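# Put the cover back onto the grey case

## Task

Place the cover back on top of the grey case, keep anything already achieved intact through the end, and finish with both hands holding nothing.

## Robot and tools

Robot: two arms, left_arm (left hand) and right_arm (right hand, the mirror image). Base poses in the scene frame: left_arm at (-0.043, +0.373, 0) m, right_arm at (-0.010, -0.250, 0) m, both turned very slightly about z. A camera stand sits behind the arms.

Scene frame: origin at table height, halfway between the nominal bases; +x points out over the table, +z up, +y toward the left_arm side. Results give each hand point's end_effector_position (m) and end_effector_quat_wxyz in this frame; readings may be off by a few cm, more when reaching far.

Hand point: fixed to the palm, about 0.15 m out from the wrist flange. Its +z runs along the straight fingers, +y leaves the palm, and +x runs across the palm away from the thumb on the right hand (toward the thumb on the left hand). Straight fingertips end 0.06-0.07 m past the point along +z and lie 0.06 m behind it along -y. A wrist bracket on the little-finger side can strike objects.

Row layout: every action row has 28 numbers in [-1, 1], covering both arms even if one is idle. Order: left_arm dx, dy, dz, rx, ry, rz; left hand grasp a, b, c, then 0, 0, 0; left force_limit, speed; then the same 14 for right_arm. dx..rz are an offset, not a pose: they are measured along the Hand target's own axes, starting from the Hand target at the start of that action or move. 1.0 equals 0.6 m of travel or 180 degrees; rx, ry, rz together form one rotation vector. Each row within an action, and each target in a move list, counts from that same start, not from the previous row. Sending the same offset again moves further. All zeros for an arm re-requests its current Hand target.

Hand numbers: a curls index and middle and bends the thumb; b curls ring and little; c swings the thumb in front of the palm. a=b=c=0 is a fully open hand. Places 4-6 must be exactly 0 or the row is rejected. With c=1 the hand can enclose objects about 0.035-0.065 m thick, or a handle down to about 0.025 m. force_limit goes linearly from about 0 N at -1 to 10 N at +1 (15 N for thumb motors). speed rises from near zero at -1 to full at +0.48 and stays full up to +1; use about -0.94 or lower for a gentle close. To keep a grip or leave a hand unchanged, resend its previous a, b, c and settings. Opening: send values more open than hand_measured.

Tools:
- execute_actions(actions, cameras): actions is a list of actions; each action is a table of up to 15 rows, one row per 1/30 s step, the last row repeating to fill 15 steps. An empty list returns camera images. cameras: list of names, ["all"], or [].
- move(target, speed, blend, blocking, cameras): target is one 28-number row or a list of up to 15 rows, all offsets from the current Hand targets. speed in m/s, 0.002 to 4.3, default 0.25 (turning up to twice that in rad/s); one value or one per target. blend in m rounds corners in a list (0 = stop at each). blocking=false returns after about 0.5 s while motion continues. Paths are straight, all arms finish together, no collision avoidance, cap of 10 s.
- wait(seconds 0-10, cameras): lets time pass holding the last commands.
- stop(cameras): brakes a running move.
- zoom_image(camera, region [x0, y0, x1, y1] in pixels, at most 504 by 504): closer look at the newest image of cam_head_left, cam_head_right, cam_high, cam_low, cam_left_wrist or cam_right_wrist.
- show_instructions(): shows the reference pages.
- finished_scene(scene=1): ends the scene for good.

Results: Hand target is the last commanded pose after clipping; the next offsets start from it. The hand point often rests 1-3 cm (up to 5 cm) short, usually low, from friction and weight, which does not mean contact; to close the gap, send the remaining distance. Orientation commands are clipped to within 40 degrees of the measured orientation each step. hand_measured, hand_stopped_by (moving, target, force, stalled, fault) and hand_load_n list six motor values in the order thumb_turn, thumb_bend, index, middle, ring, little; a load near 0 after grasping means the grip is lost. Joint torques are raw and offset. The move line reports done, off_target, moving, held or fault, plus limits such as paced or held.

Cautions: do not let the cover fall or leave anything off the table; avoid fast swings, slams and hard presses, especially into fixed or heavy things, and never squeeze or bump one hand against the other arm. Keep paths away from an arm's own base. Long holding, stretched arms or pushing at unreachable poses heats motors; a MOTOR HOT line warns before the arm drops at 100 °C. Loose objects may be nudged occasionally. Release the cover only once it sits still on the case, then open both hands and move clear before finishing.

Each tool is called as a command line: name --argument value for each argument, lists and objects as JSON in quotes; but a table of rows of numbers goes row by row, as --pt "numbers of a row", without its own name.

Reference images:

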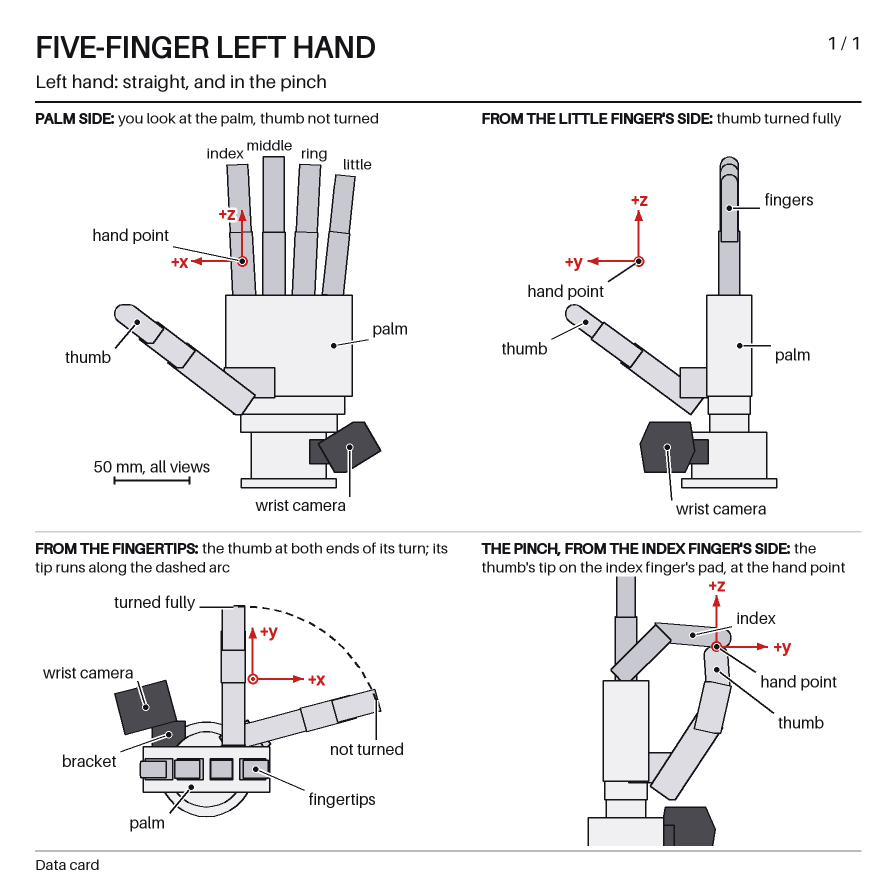

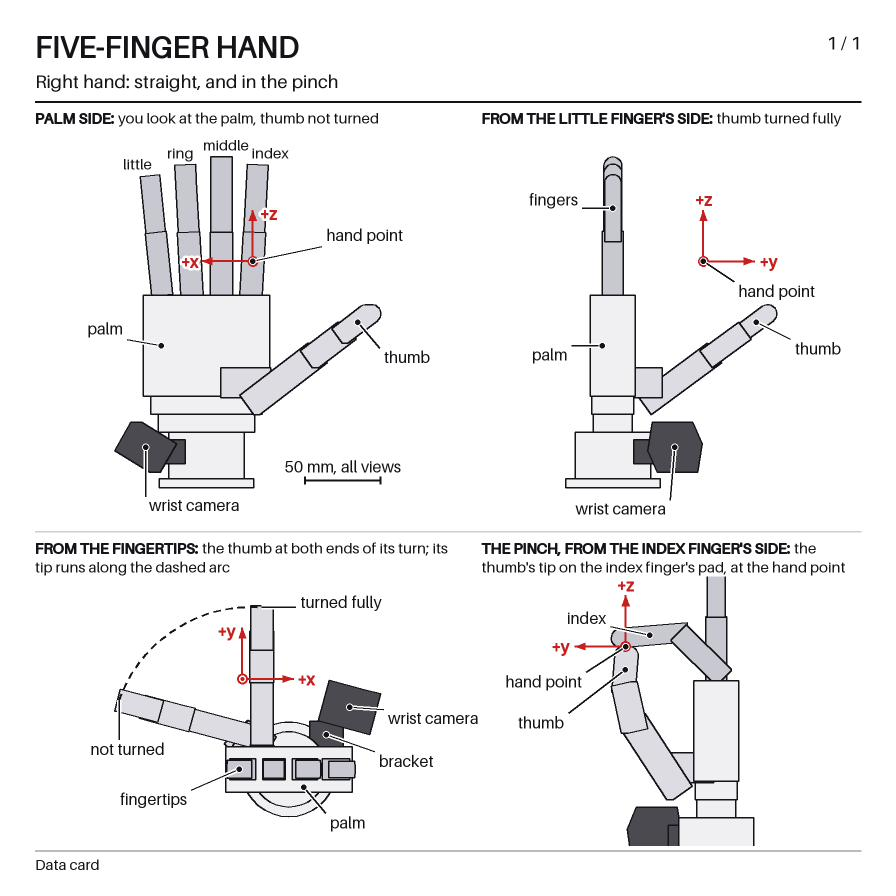

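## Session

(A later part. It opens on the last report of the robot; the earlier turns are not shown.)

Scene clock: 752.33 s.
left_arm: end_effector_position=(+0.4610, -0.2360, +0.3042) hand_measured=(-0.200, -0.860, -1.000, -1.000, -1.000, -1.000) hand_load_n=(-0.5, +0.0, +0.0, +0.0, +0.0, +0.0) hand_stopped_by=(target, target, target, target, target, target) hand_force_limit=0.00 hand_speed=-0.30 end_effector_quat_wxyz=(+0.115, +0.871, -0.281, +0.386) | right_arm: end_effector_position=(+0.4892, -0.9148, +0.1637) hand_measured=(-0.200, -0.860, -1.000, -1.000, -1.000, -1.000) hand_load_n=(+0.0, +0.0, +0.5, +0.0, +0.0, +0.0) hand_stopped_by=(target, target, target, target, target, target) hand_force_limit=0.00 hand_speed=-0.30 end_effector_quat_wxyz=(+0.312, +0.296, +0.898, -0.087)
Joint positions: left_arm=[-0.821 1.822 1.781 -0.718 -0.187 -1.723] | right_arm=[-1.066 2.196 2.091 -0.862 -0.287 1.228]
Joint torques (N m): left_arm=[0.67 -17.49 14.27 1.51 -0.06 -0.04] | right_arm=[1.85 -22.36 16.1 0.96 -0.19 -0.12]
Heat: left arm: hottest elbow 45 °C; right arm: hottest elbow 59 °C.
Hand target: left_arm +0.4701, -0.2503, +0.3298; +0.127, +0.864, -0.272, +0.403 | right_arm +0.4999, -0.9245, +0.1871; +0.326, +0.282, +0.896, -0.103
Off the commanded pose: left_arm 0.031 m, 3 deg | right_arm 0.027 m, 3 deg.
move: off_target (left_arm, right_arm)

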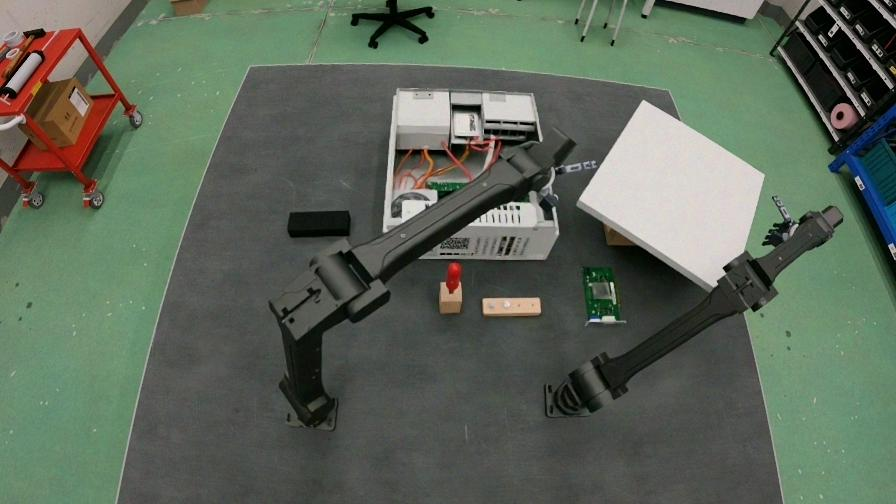

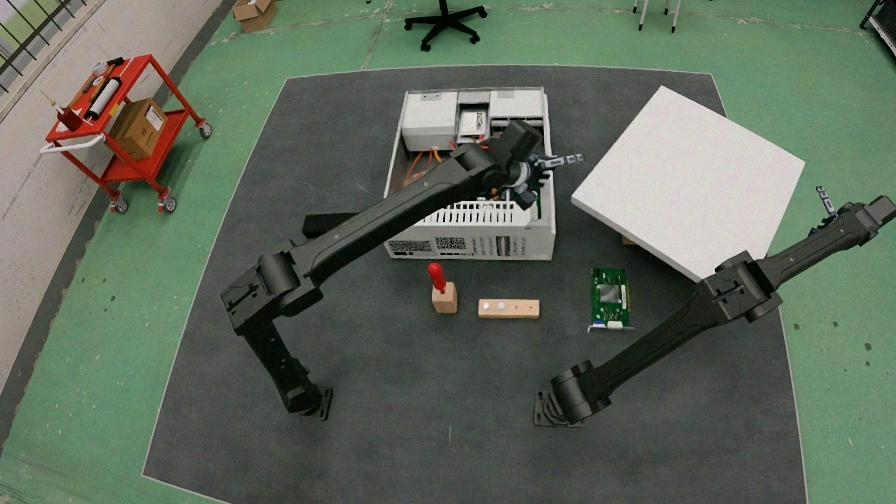

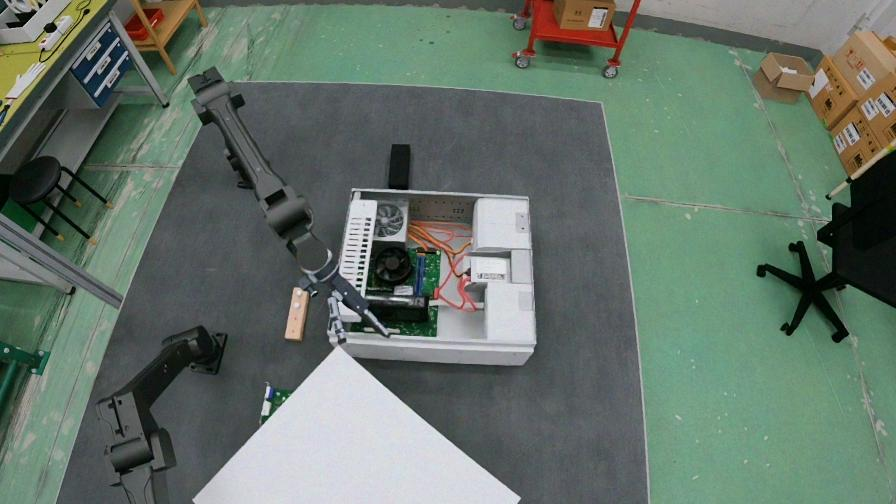

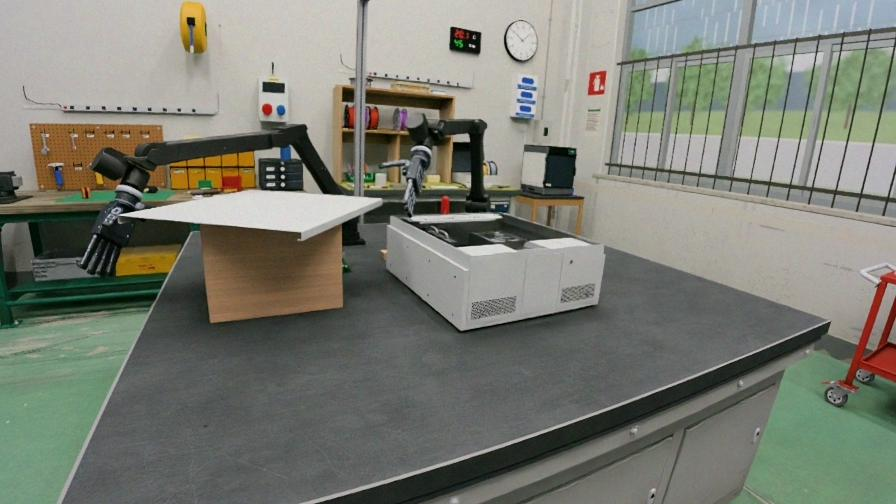

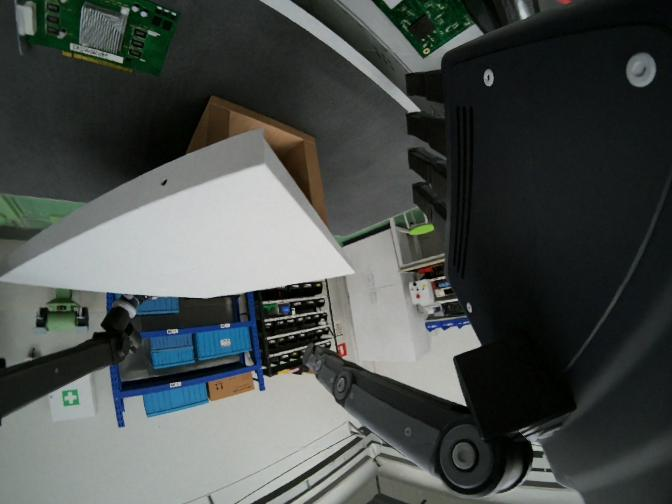

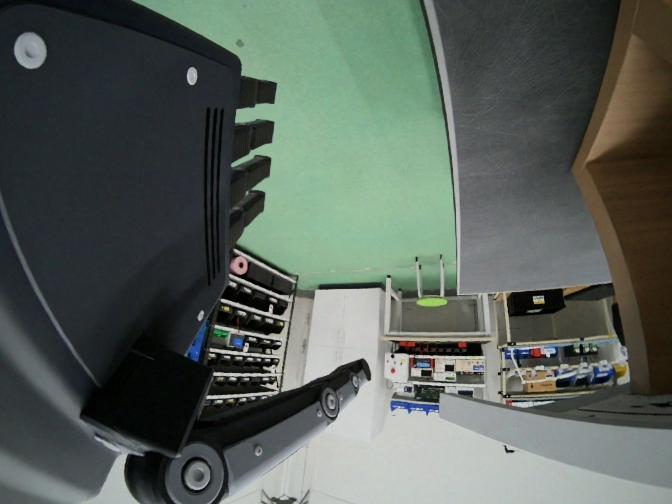

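move --target '[0.085,0.043,0.164,0,0,0,0,0,0.4,0,0,0,0,-0.3,0.076,0.089,-0.218,0,0,0,0,0,0.4,0,0,0,0,-0.3]' --speed 0.15 --cameras '["all"]'

Scene clock: 864.33 s.
left_arm: end_effector_position=(+0.5379, -0.3247, +0.2931) hand_measured=(-0.200, -0.860, -1.000, -1.000, -1.000, -1.000) hand_load_n=(+0.0, +0.0, +0.0, +0.0, +0.0, +0.0) hand_stopped_by=(target, target, target, target, target, target) hand_force_limit=0.00 hand_speed=-0.30 end_effector_quat_wxyz=(+0.120, +0.867, -0.278, +0.395) | right_arm: end_effector_position=(+0.4338, -0.8134, +0.2564) hand_measured=(-0.200, -0.860, -1.000, -1.000, -1.000, -1.000) hand_load_n=(+0.0, +0.0, +0.0, +0.0, +0.0, +0.0) hand_stopped_by=(target, target, target, target, target, target) hand_force_limit=0.00 hand_speed=-0.30 end_effector_quat_wxyz=(+0.321, +0.290, +0.896, -0.097)
Joint positions: left_arm=[-0.821 2.195 2.327 -0.867 -0.187 -1.723] | right_arm=[-1.066 1.811 1.717 -0.847 -0.287 1.22]
Joint torques (N m): left_arm=[0.79 -21.89 14.37 1.07 0.02 -0.01] | right_arm=[1.26 -19.19 9.33 2 -0.34 -0.03]
Heat: left arm: hottest elbow 52 °C; right arm: hottest elbow 62 °C.
Hand target: left_arm +0.5439, -0.3335, +0.3058; +0.127, +0.864, -0.272, +0.403 | right_arm +0.4330, -0.8124, +0.2578; +0.326, +0.282, +0.896, -0.103
Off the commanded pose: left_arm 0.016 m, 1 deg | right_arm 0.002 m, 1 deg.
move: off_target (left_arm)

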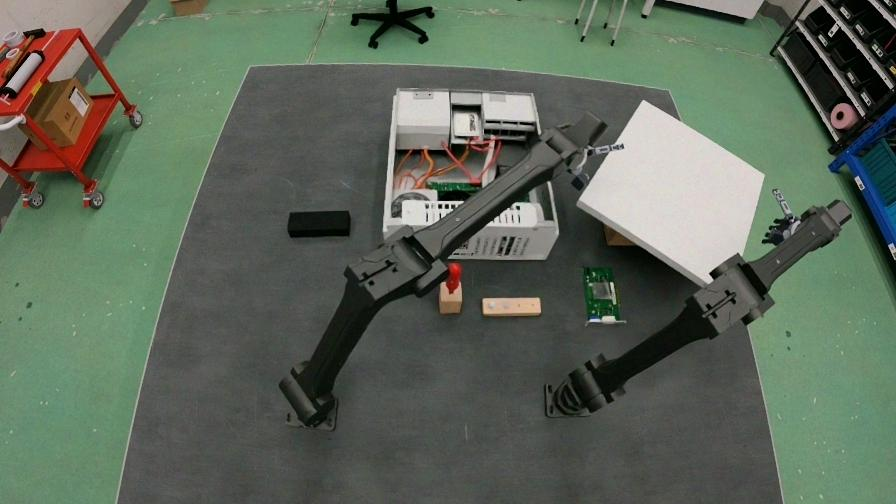

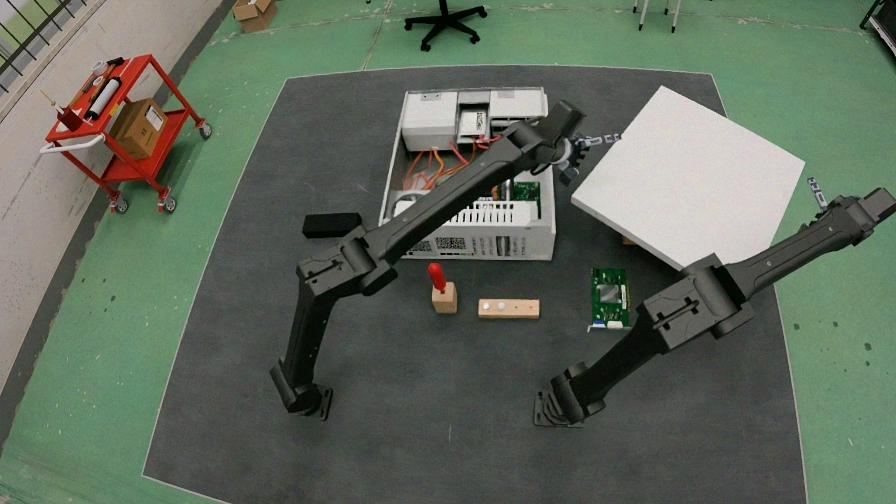

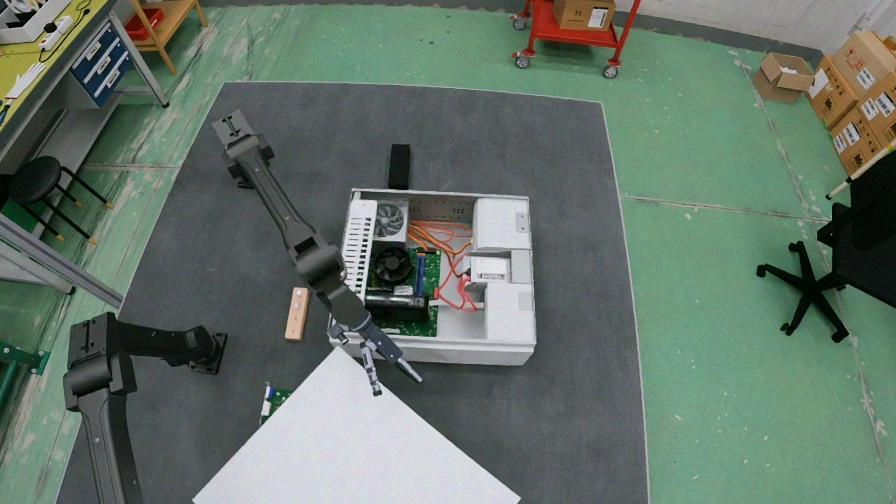

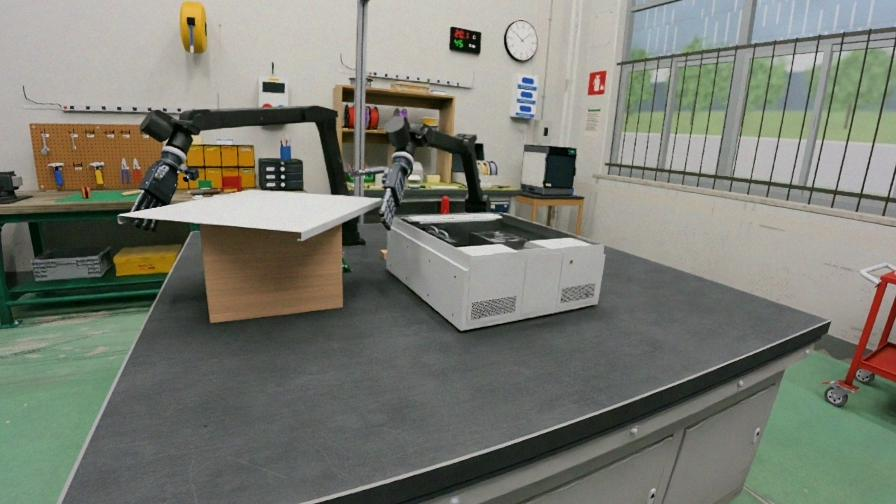

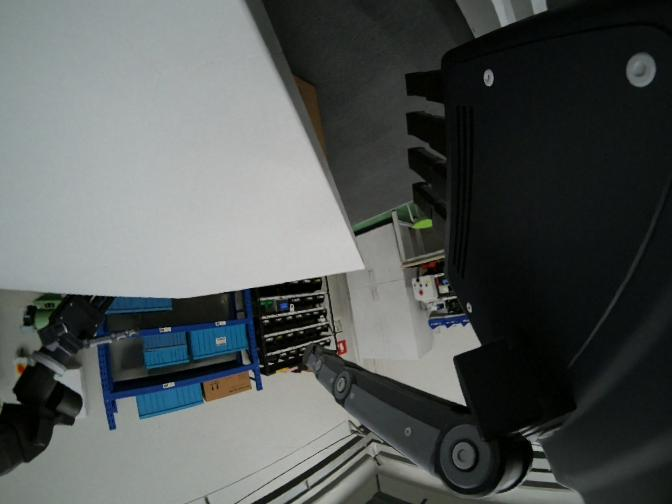

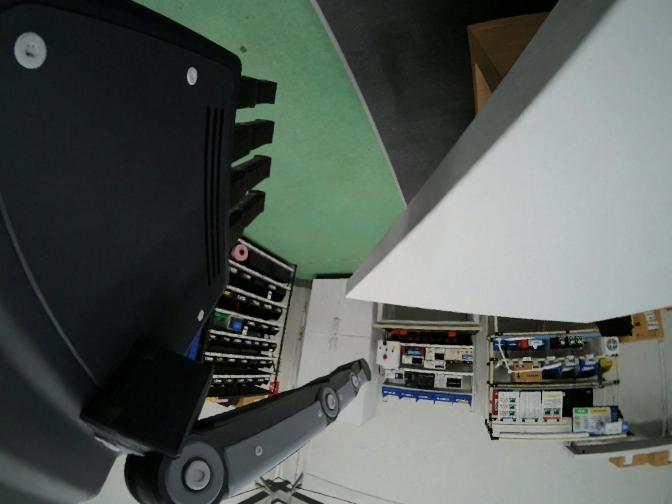

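zoom_image --camera "cam_right_wrist" --region '[180, 60, 520, 500]'

zoom_image --camera "cam_left_wrist" --region '[200, 60, 540, 500]'

zoom_image --camera "cam_low" --region '[100, 90, 440, 280]'

zoom_image --camera "cam_high" --region '[280, 280, 480, 440]'

Scaled by 1.145 from the camera's 672x504 image, which has a finer 960x720 frame.

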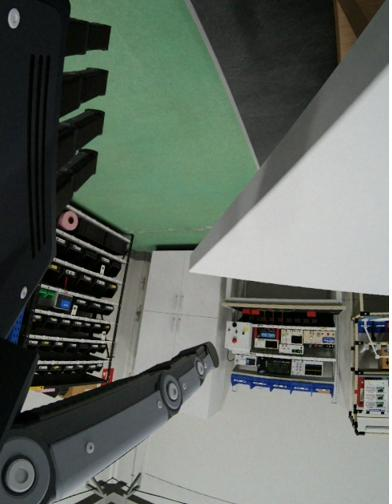

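Scaled by 1.145 from the camera's 672x504 image, which has a finer 960x720 frame.

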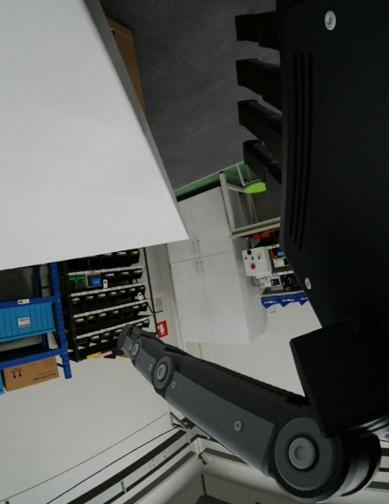

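Scaled by 1.482.

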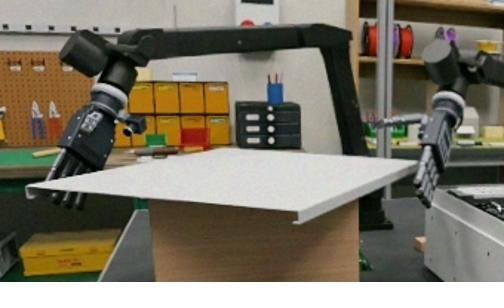

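Scaled by 2.520.

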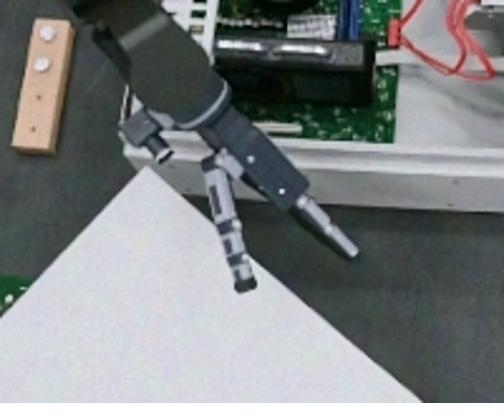

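move --target '[-0.096,0.061,-0.006,0,0,0,0,0,0.4,0,0,0,0,-0.3,0.047,0.0995,-0.0225,0,0,0,0,0,0.4,0,0,0,0,-0.3]' --speed 0.12 --cameras '["all"]'

Scene clock: 919.50 s.
left_arm: end_effector_position=(+0.4905, -0.3413, +0.2656) hand_measured=(-0.200, -0.860, -1.000, -1.000, -1.000, -1.000) hand_load_n=(+0.0, +0.0, +0.0, +0.0, +0.0, +0.0) hand_stopped_by=(target, target, target, target, target, target) hand_force_limit=0.00 hand_speed=-0.30 end_effector_quat_wxyz=(+0.124, +0.864, -0.278, +0.401) | right_arm: end_effector_position=(+0.4395, -0.7491, +0.2465) hand_measured=(-0.200, -0.860, -1.000, -1.000, -1.000, -1.000) hand_load_n=(+0.0, +0.0, +0.0, +0.0, +0.0, +0.0) hand_stopped_by=(target, target, target, target, target, target) hand_force_limit=0.00 hand_speed=-0.30 end_effector_quat_wxyz=(+0.320, +0.280, +0.900, -0.100)
Joint positions: left_arm=[-0.886 2.115 2.111 -0.724 -0.235 -1.764] | right_arm=[-1.001 1.677 1.511 -0.762 -0.248 1.253]
Joint torques (N m): left_arm=[1.08 -24.35 8.2 2.29 -0.01 -0.03] | right_arm=[0.67 -17.2 9.33 2.19 -0.1 0.24]
Heat: left arm: hottest elbow 58 °C; right arm: hottest elbow 55 °C.
Hand target: left_arm +0.4904, -0.3407, +0.2639; +0.127, +0.864, -0.272, +0.403 | right_arm +0.4424, -0.7462, +0.2499; +0.326, +0.282, +0.896, -0.103
Off the commanded pose: left_arm 0.002 m, 1 deg | right_arm 0.005 m, 1 deg.
move: done

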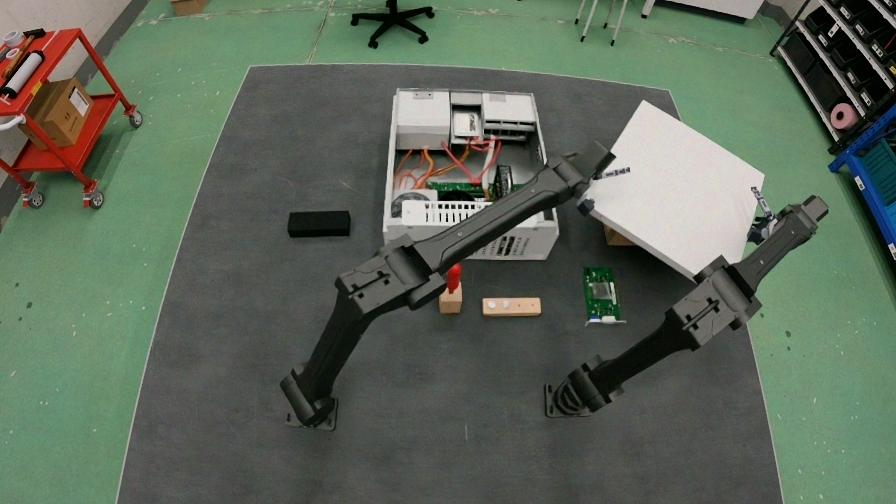

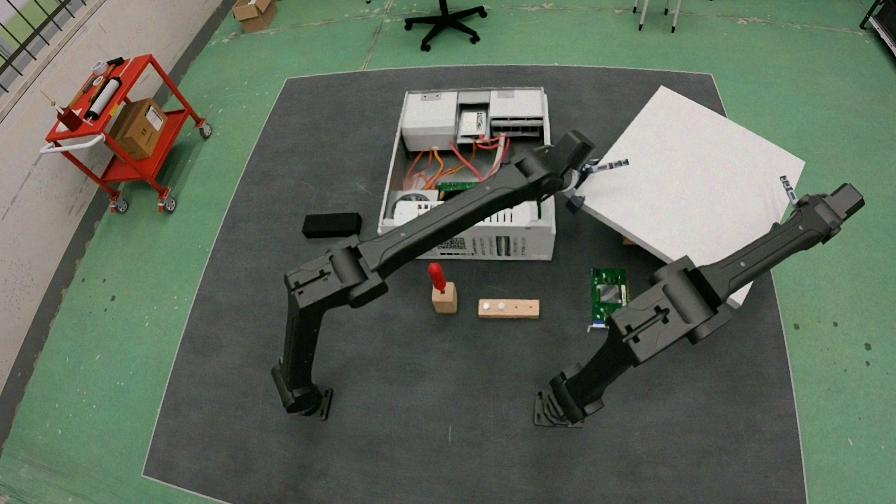

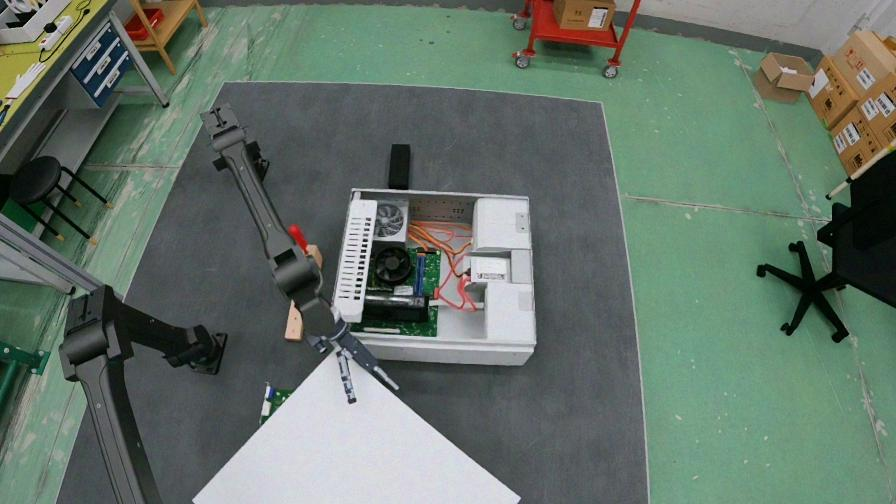

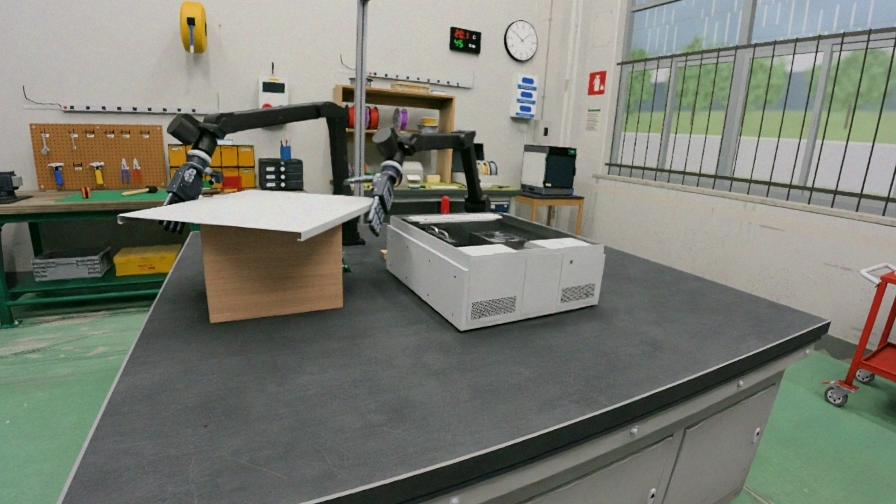

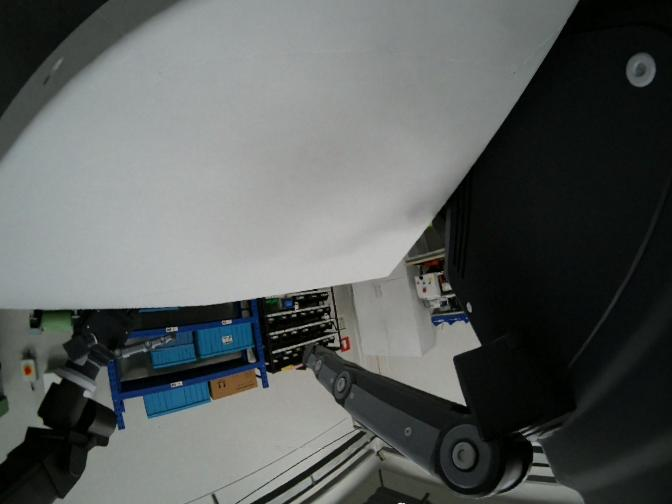

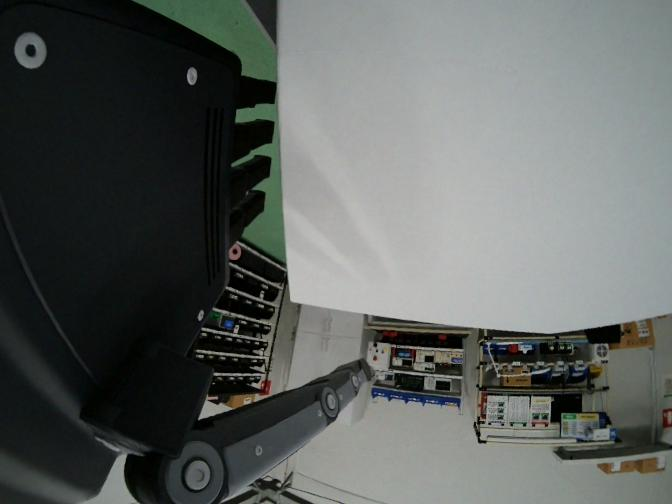

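move --target '[-0.038,0,0.032,0,0,0,0,0,0.4,0,0,0,0,-0.3,0.016,0,0.019,0,0,0,0,0,0.4,0,0,0,0,-0.3]' --speed 0.1 --cameras '["cam_low","cam_high","cam_left_wrist","cam_right_wrist"]'

Scene clock: 946.57 s.
left_arm: end_effector_position=(+0.4900, -0.3406, +0.2422) hand_measured=(-0.200, -0.860, -1.000, -1.000, -1.000, -1.000) hand_load_n=(+0.0, -0.5, +0.0, +0.0, +0.0, +0.0) hand_stopped_by=(target, target, target, target, target, target) hand_force_limit=0.00 hand_speed=-0.30 end_effector_quat_wxyz=(+0.126, +0.863, -0.277, +0.404) | right_arm: end_effector_position=(+0.4392, -0.7487, +0.2364) hand_measured=(-0.200, -0.860, -1.000, -1.000, -1.000, -1.000) hand_load_n=(+0.0, +0.0, +0.0, +0.0, +0.0, +0.0) hand_stopped_by=(target, target, target, target, target, target) hand_force_limit=0.00 hand_speed=-0.30 end_effector_quat_wxyz=(+0.323, +0.279, +0.899, -0.103)
Joint positions: left_arm=[-0.886 2.112 2.04 -0.65 -0.235 -1.764] | right_arm=[-1.001 1.677 1.481 -0.723 -0.248 1.253]
Joint torques (N m): left_arm=[1.26 -23.36 8.29 2.35 0 -0.03] | right_arm=[2.2 -17.08 9.2 2.03 -0.13 0.26]
Heat: left arm: hottest elbow 48 °C; right arm: hottest elbow 51 °C.
Hand target: left_arm +0.4904, -0.3407, +0.2341; +0.127, +0.864, -0.272, +0.403 | right_arm +0.4424, -0.7462, +0.2350; +0.326, +0.282, +0.896, -0.103
Off the commanded pose: left_arm 0.008 m, 1 deg | right_arm 0.004 m, 1 deg.
move: done
Images, in order (width x height): cam_high 896x504, cam_low 896x504, cam_left_wrist 672x504, cam_right_wrist 672x504.

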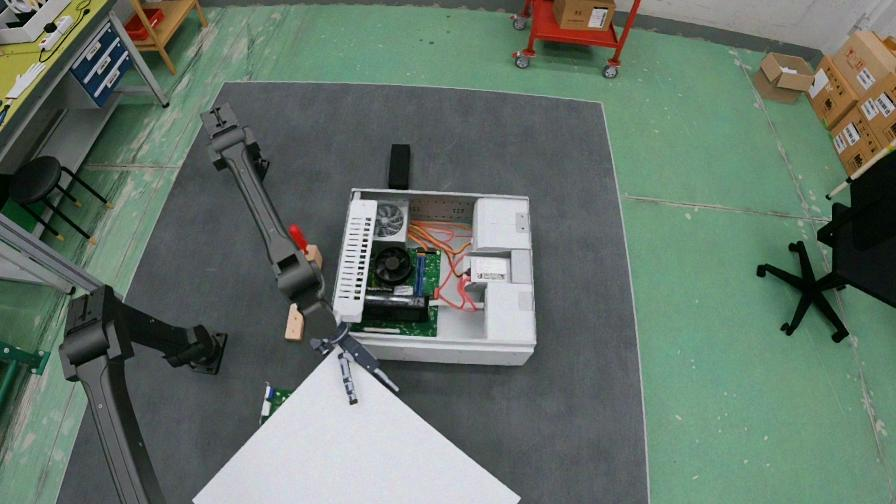

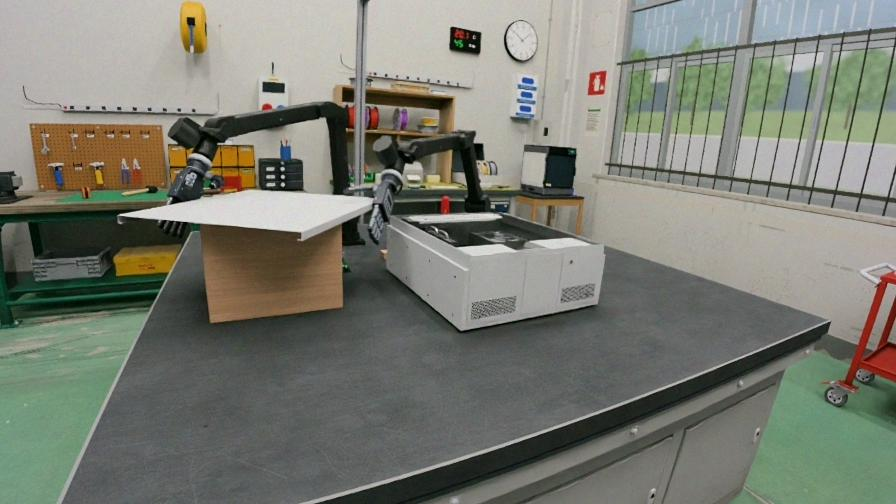

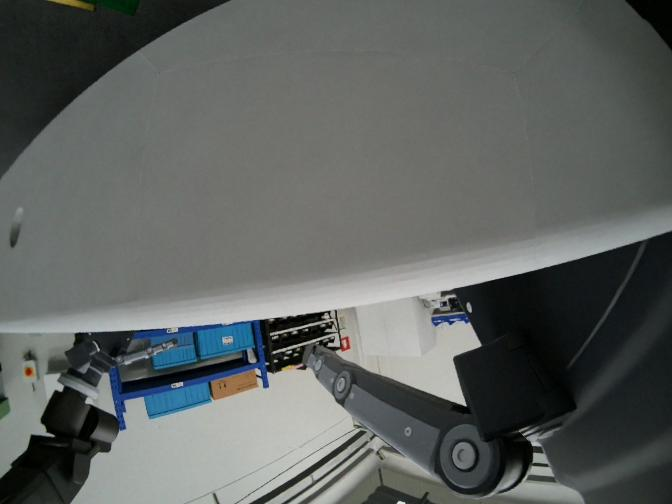

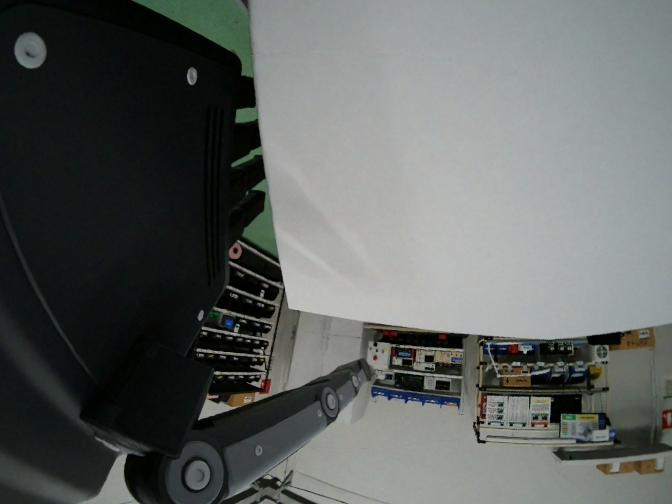

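move --target '[0,0,0,0,0,0,0.5,0,0.4,0,0,0,-0.6,-0.9,0,0,0,0,0,0,0.5,0,0.4,0,0,0,-0.6,-0.9]' --speed 0.1 --cameras '["cam_low","cam_high","cam_left_wrist","cam_right_wrist"]'

Scene clock: 963.67 s.
left_arm: end_effector_position=(+0.4902, -0.3401, +0.2411) hand_measured=(-0.200, -0.486, +0.000, -0.060, -0.926, -1.000) hand_load_n=(+0.0, +0.0, +0.0, +0.0, +0.0, +0.0) hand_stopped_by=(target, target, target, target, target, target) hand_force_limit=-0.60 hand_speed=-0.90 end_effector_quat_wxyz=(+0.125, +0.863, -0.276, +0.404) | right_arm: end_effector_position=(+0.4368, -0.7475, +0.2301) hand_measured=(-0.200, -0.486, +0.000, -0.060, -0.926, -1.000) hand_load_n=(+0.0, +0.0, +1.5, +0.0, +0.0, +0.0) hand_stopped_by=(target, target, target, target, target, target) hand_force_limit=-0.60 hand_speed=-0.90 end_effector_quat_wxyz=(+0.317, +0.282, +0.900, -0.102)
Joint positions: left_arm=[-0.886 2.112 2.039 -0.65 -0.237 -1.766] | right_arm=[-1.001 1.677 1.47 -0.723 -0.24 1.254]
Joint torques (N m): left_arm=[0.85 -23.12 8.38 2.25 0.08 -0.04] | right_arm=[3.14 -15.33 9.96 1.96 -0.38 0.25]
Heat: left arm: hottest elbow 47 °C; right arm: hottest elbow 51 °C.
Hand target: left_arm +0.4904, -0.3407, +0.2340; +0.127, +0.864, -0.272, +0.403 | right_arm +0.4423, -0.7461, +0.2351; +0.326, +0.282, +0.896, -0.103
Off the commanded pose: left_arm 0.007 m, 1 deg | right_arm 0.008 m, 1 deg.
move: done
Images, in order (width x height): cam_high 896x504, cam_low 896x504, cam_left_wrist 672x504, cam_right_wrist 672x504.

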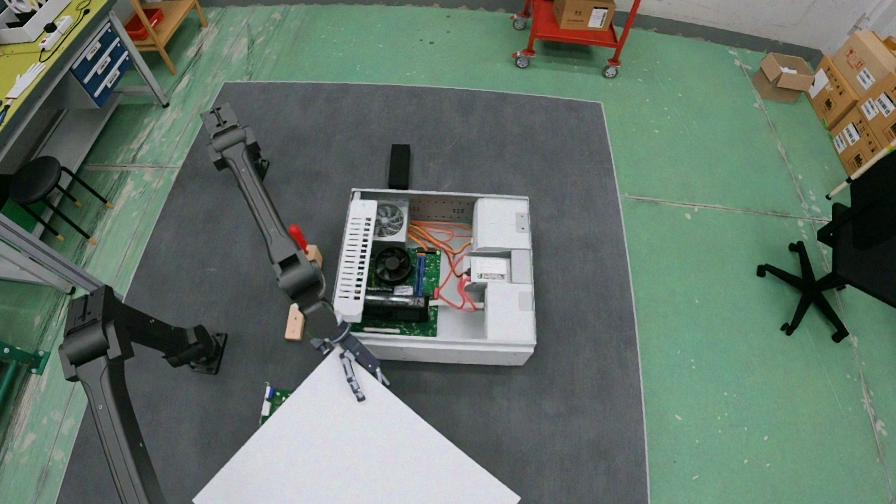

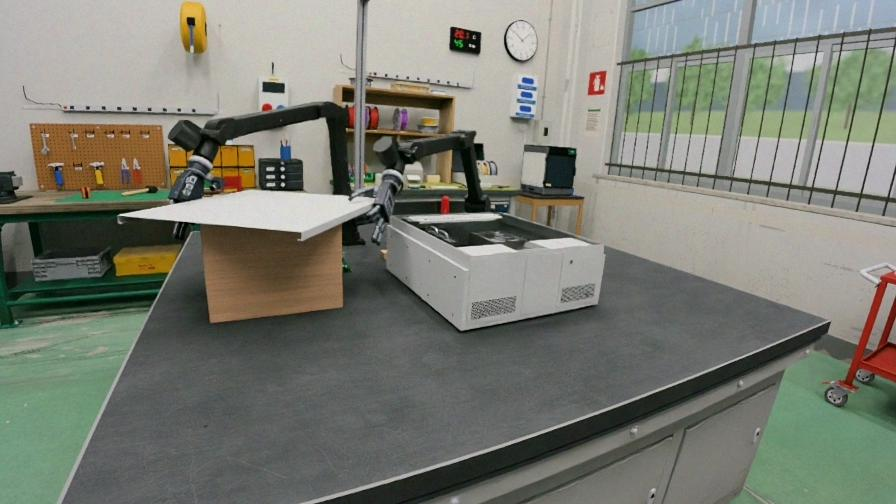

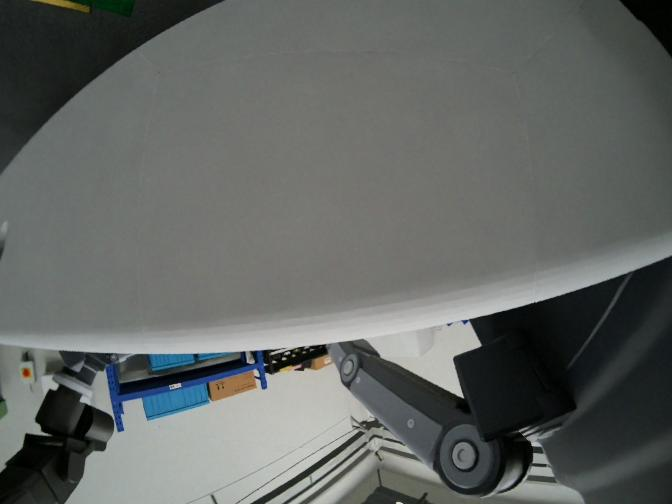

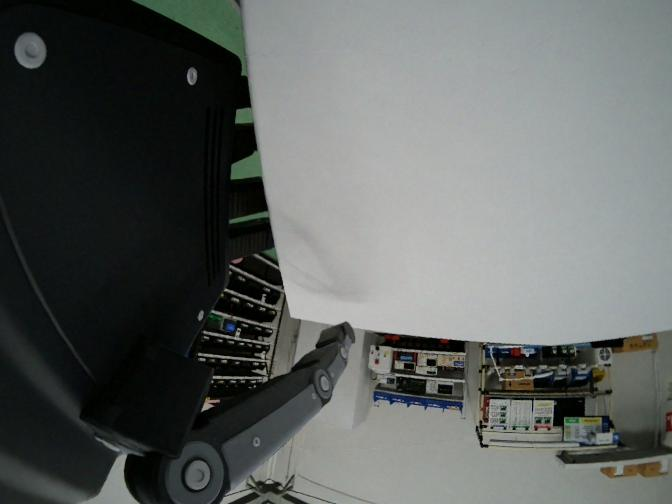

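zoom_image --camera "cam_low" --region '[100, 130, 440, 270]'

zoom_image --camera "cam_high" --region '[280, 300, 440, 440]'

Scaled by 1.482.

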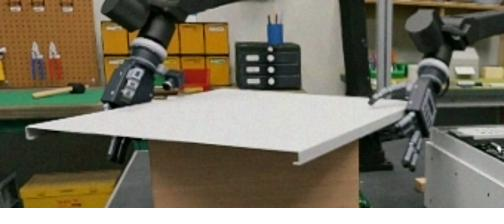

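Scaled by 3.150.

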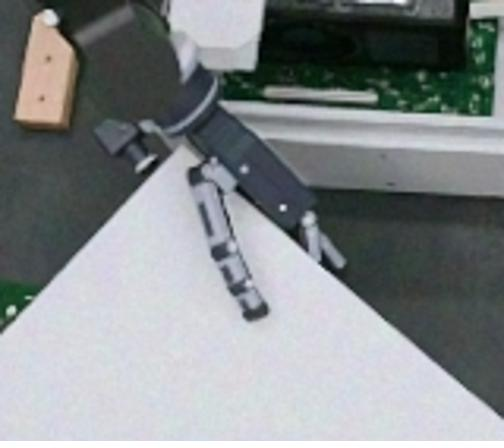

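move --target '[0,0,0,0,0,0,0.5,0,0.8,0,0,0,-0.7,-0.92,0,0,0,0,0,0,0.5,0,0.8,0,0,0,-0.7,-0.92]' --speed 0.1 --cameras '["cam_low","cam_high","cam_left_wrist","cam_right_wrist"]'

Scene clock: 980.67 s.
left_arm: end_effector_position=(+0.4906, -0.3402, +0.2417) hand_measured=(-0.086, -0.426, +0.000, -0.120, -0.926, -1.000) hand_load_n=(+1.5, +2.0, +0.5, +0.0, +0.0, +0.0) hand_stopped_by=(force, force, target, target, target, target) hand_force_limit=-0.70 hand_speed=-0.92 end_effector_quat_wxyz=(+0.127, +0.864, -0.272, +0.403) | right_arm: end_effector_position=(+0.4369, -0.7477, +0.2302) hand_measured=(+0.156, -0.346, +0.000, -0.120, -0.926, -1.000) hand_load_n=(+2.5, +2.0, +1.5, +0.5, +0.0, +0.0) hand_stopped_by=(force, target, target, target, target, target) hand_force_limit=-0.70 hand_speed=-0.92 end_effector_quat_wxyz=(+0.317, +0.284, +0.899, -0.102)
Joint positions: left_arm=[-0.886 2.112 2.039 -0.649 -0.237 -1.774] | right_arm=[-1.001 1.677 1.47 -0.723 -0.24 1.258]
Joint torques (N m): left_arm=[0.91 -23.18 8.39 2.29 0.08 0.05] | right_arm=[2.32 -16.38 10.35 2.04 -0.4 0.24]
Heat: left arm: hottest shoulder 45 °C; right arm: hottest elbow 50 °C.
Hand target: left_arm +0.4904, -0.3407, +0.2340; +0.127, +0.864, -0.272, +0.403 | right_arm +0.4423, -0.7461, +0.2351; +0.326, +0.282, +0.896, -0.103
Off the commanded pose: left_arm 0.008 m, 0 deg | right_arm 0.007 m, 1 deg.
move: done
Images, in order (width x height): cam_high 896x504, cam_low 896x504, cam_left_wrist 672x504, cam_right_wrist 672x504.

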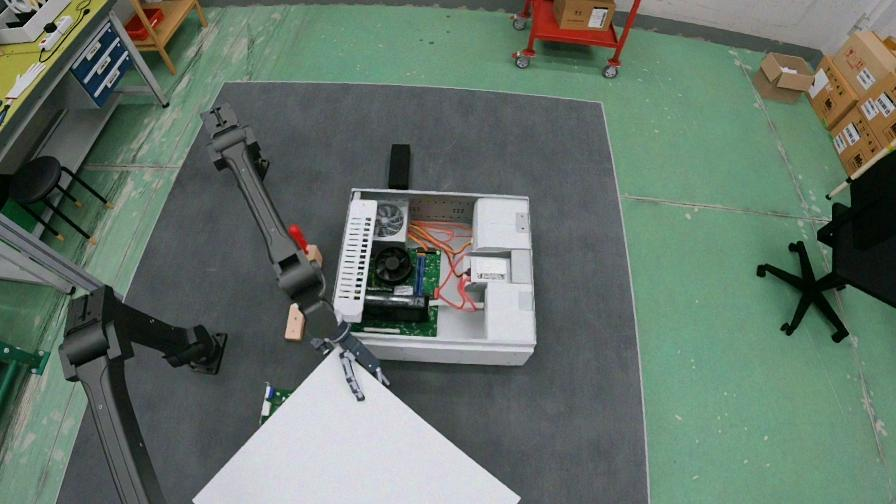

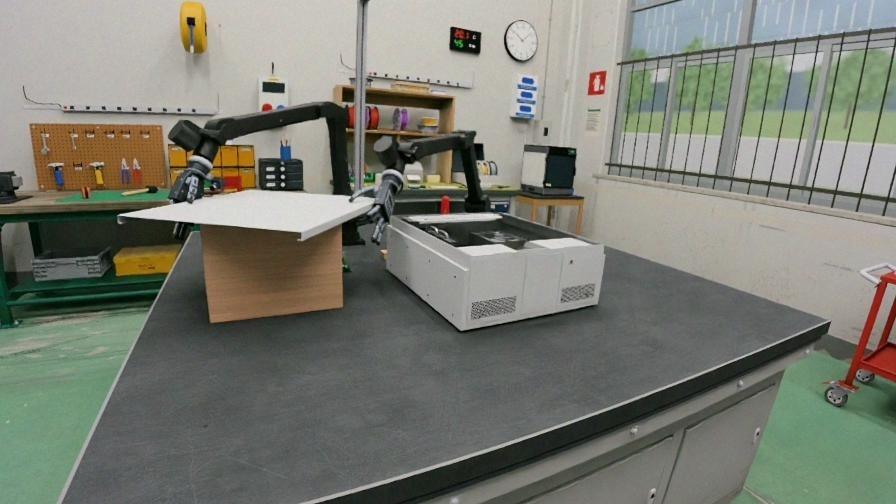

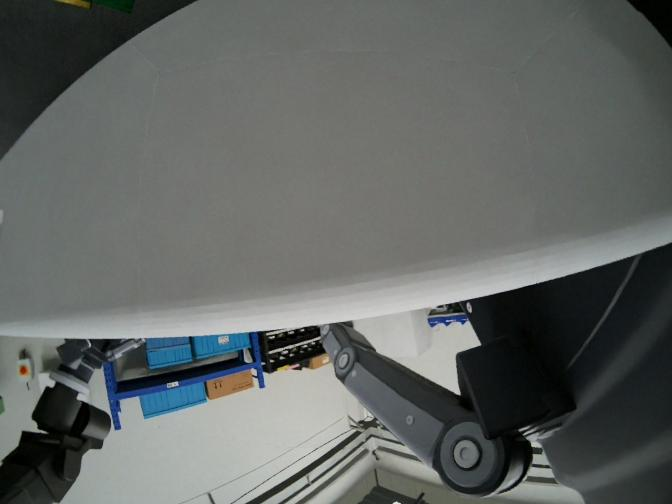

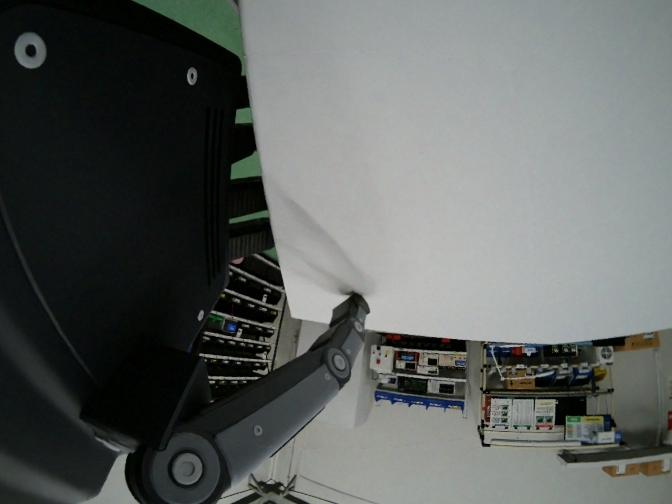

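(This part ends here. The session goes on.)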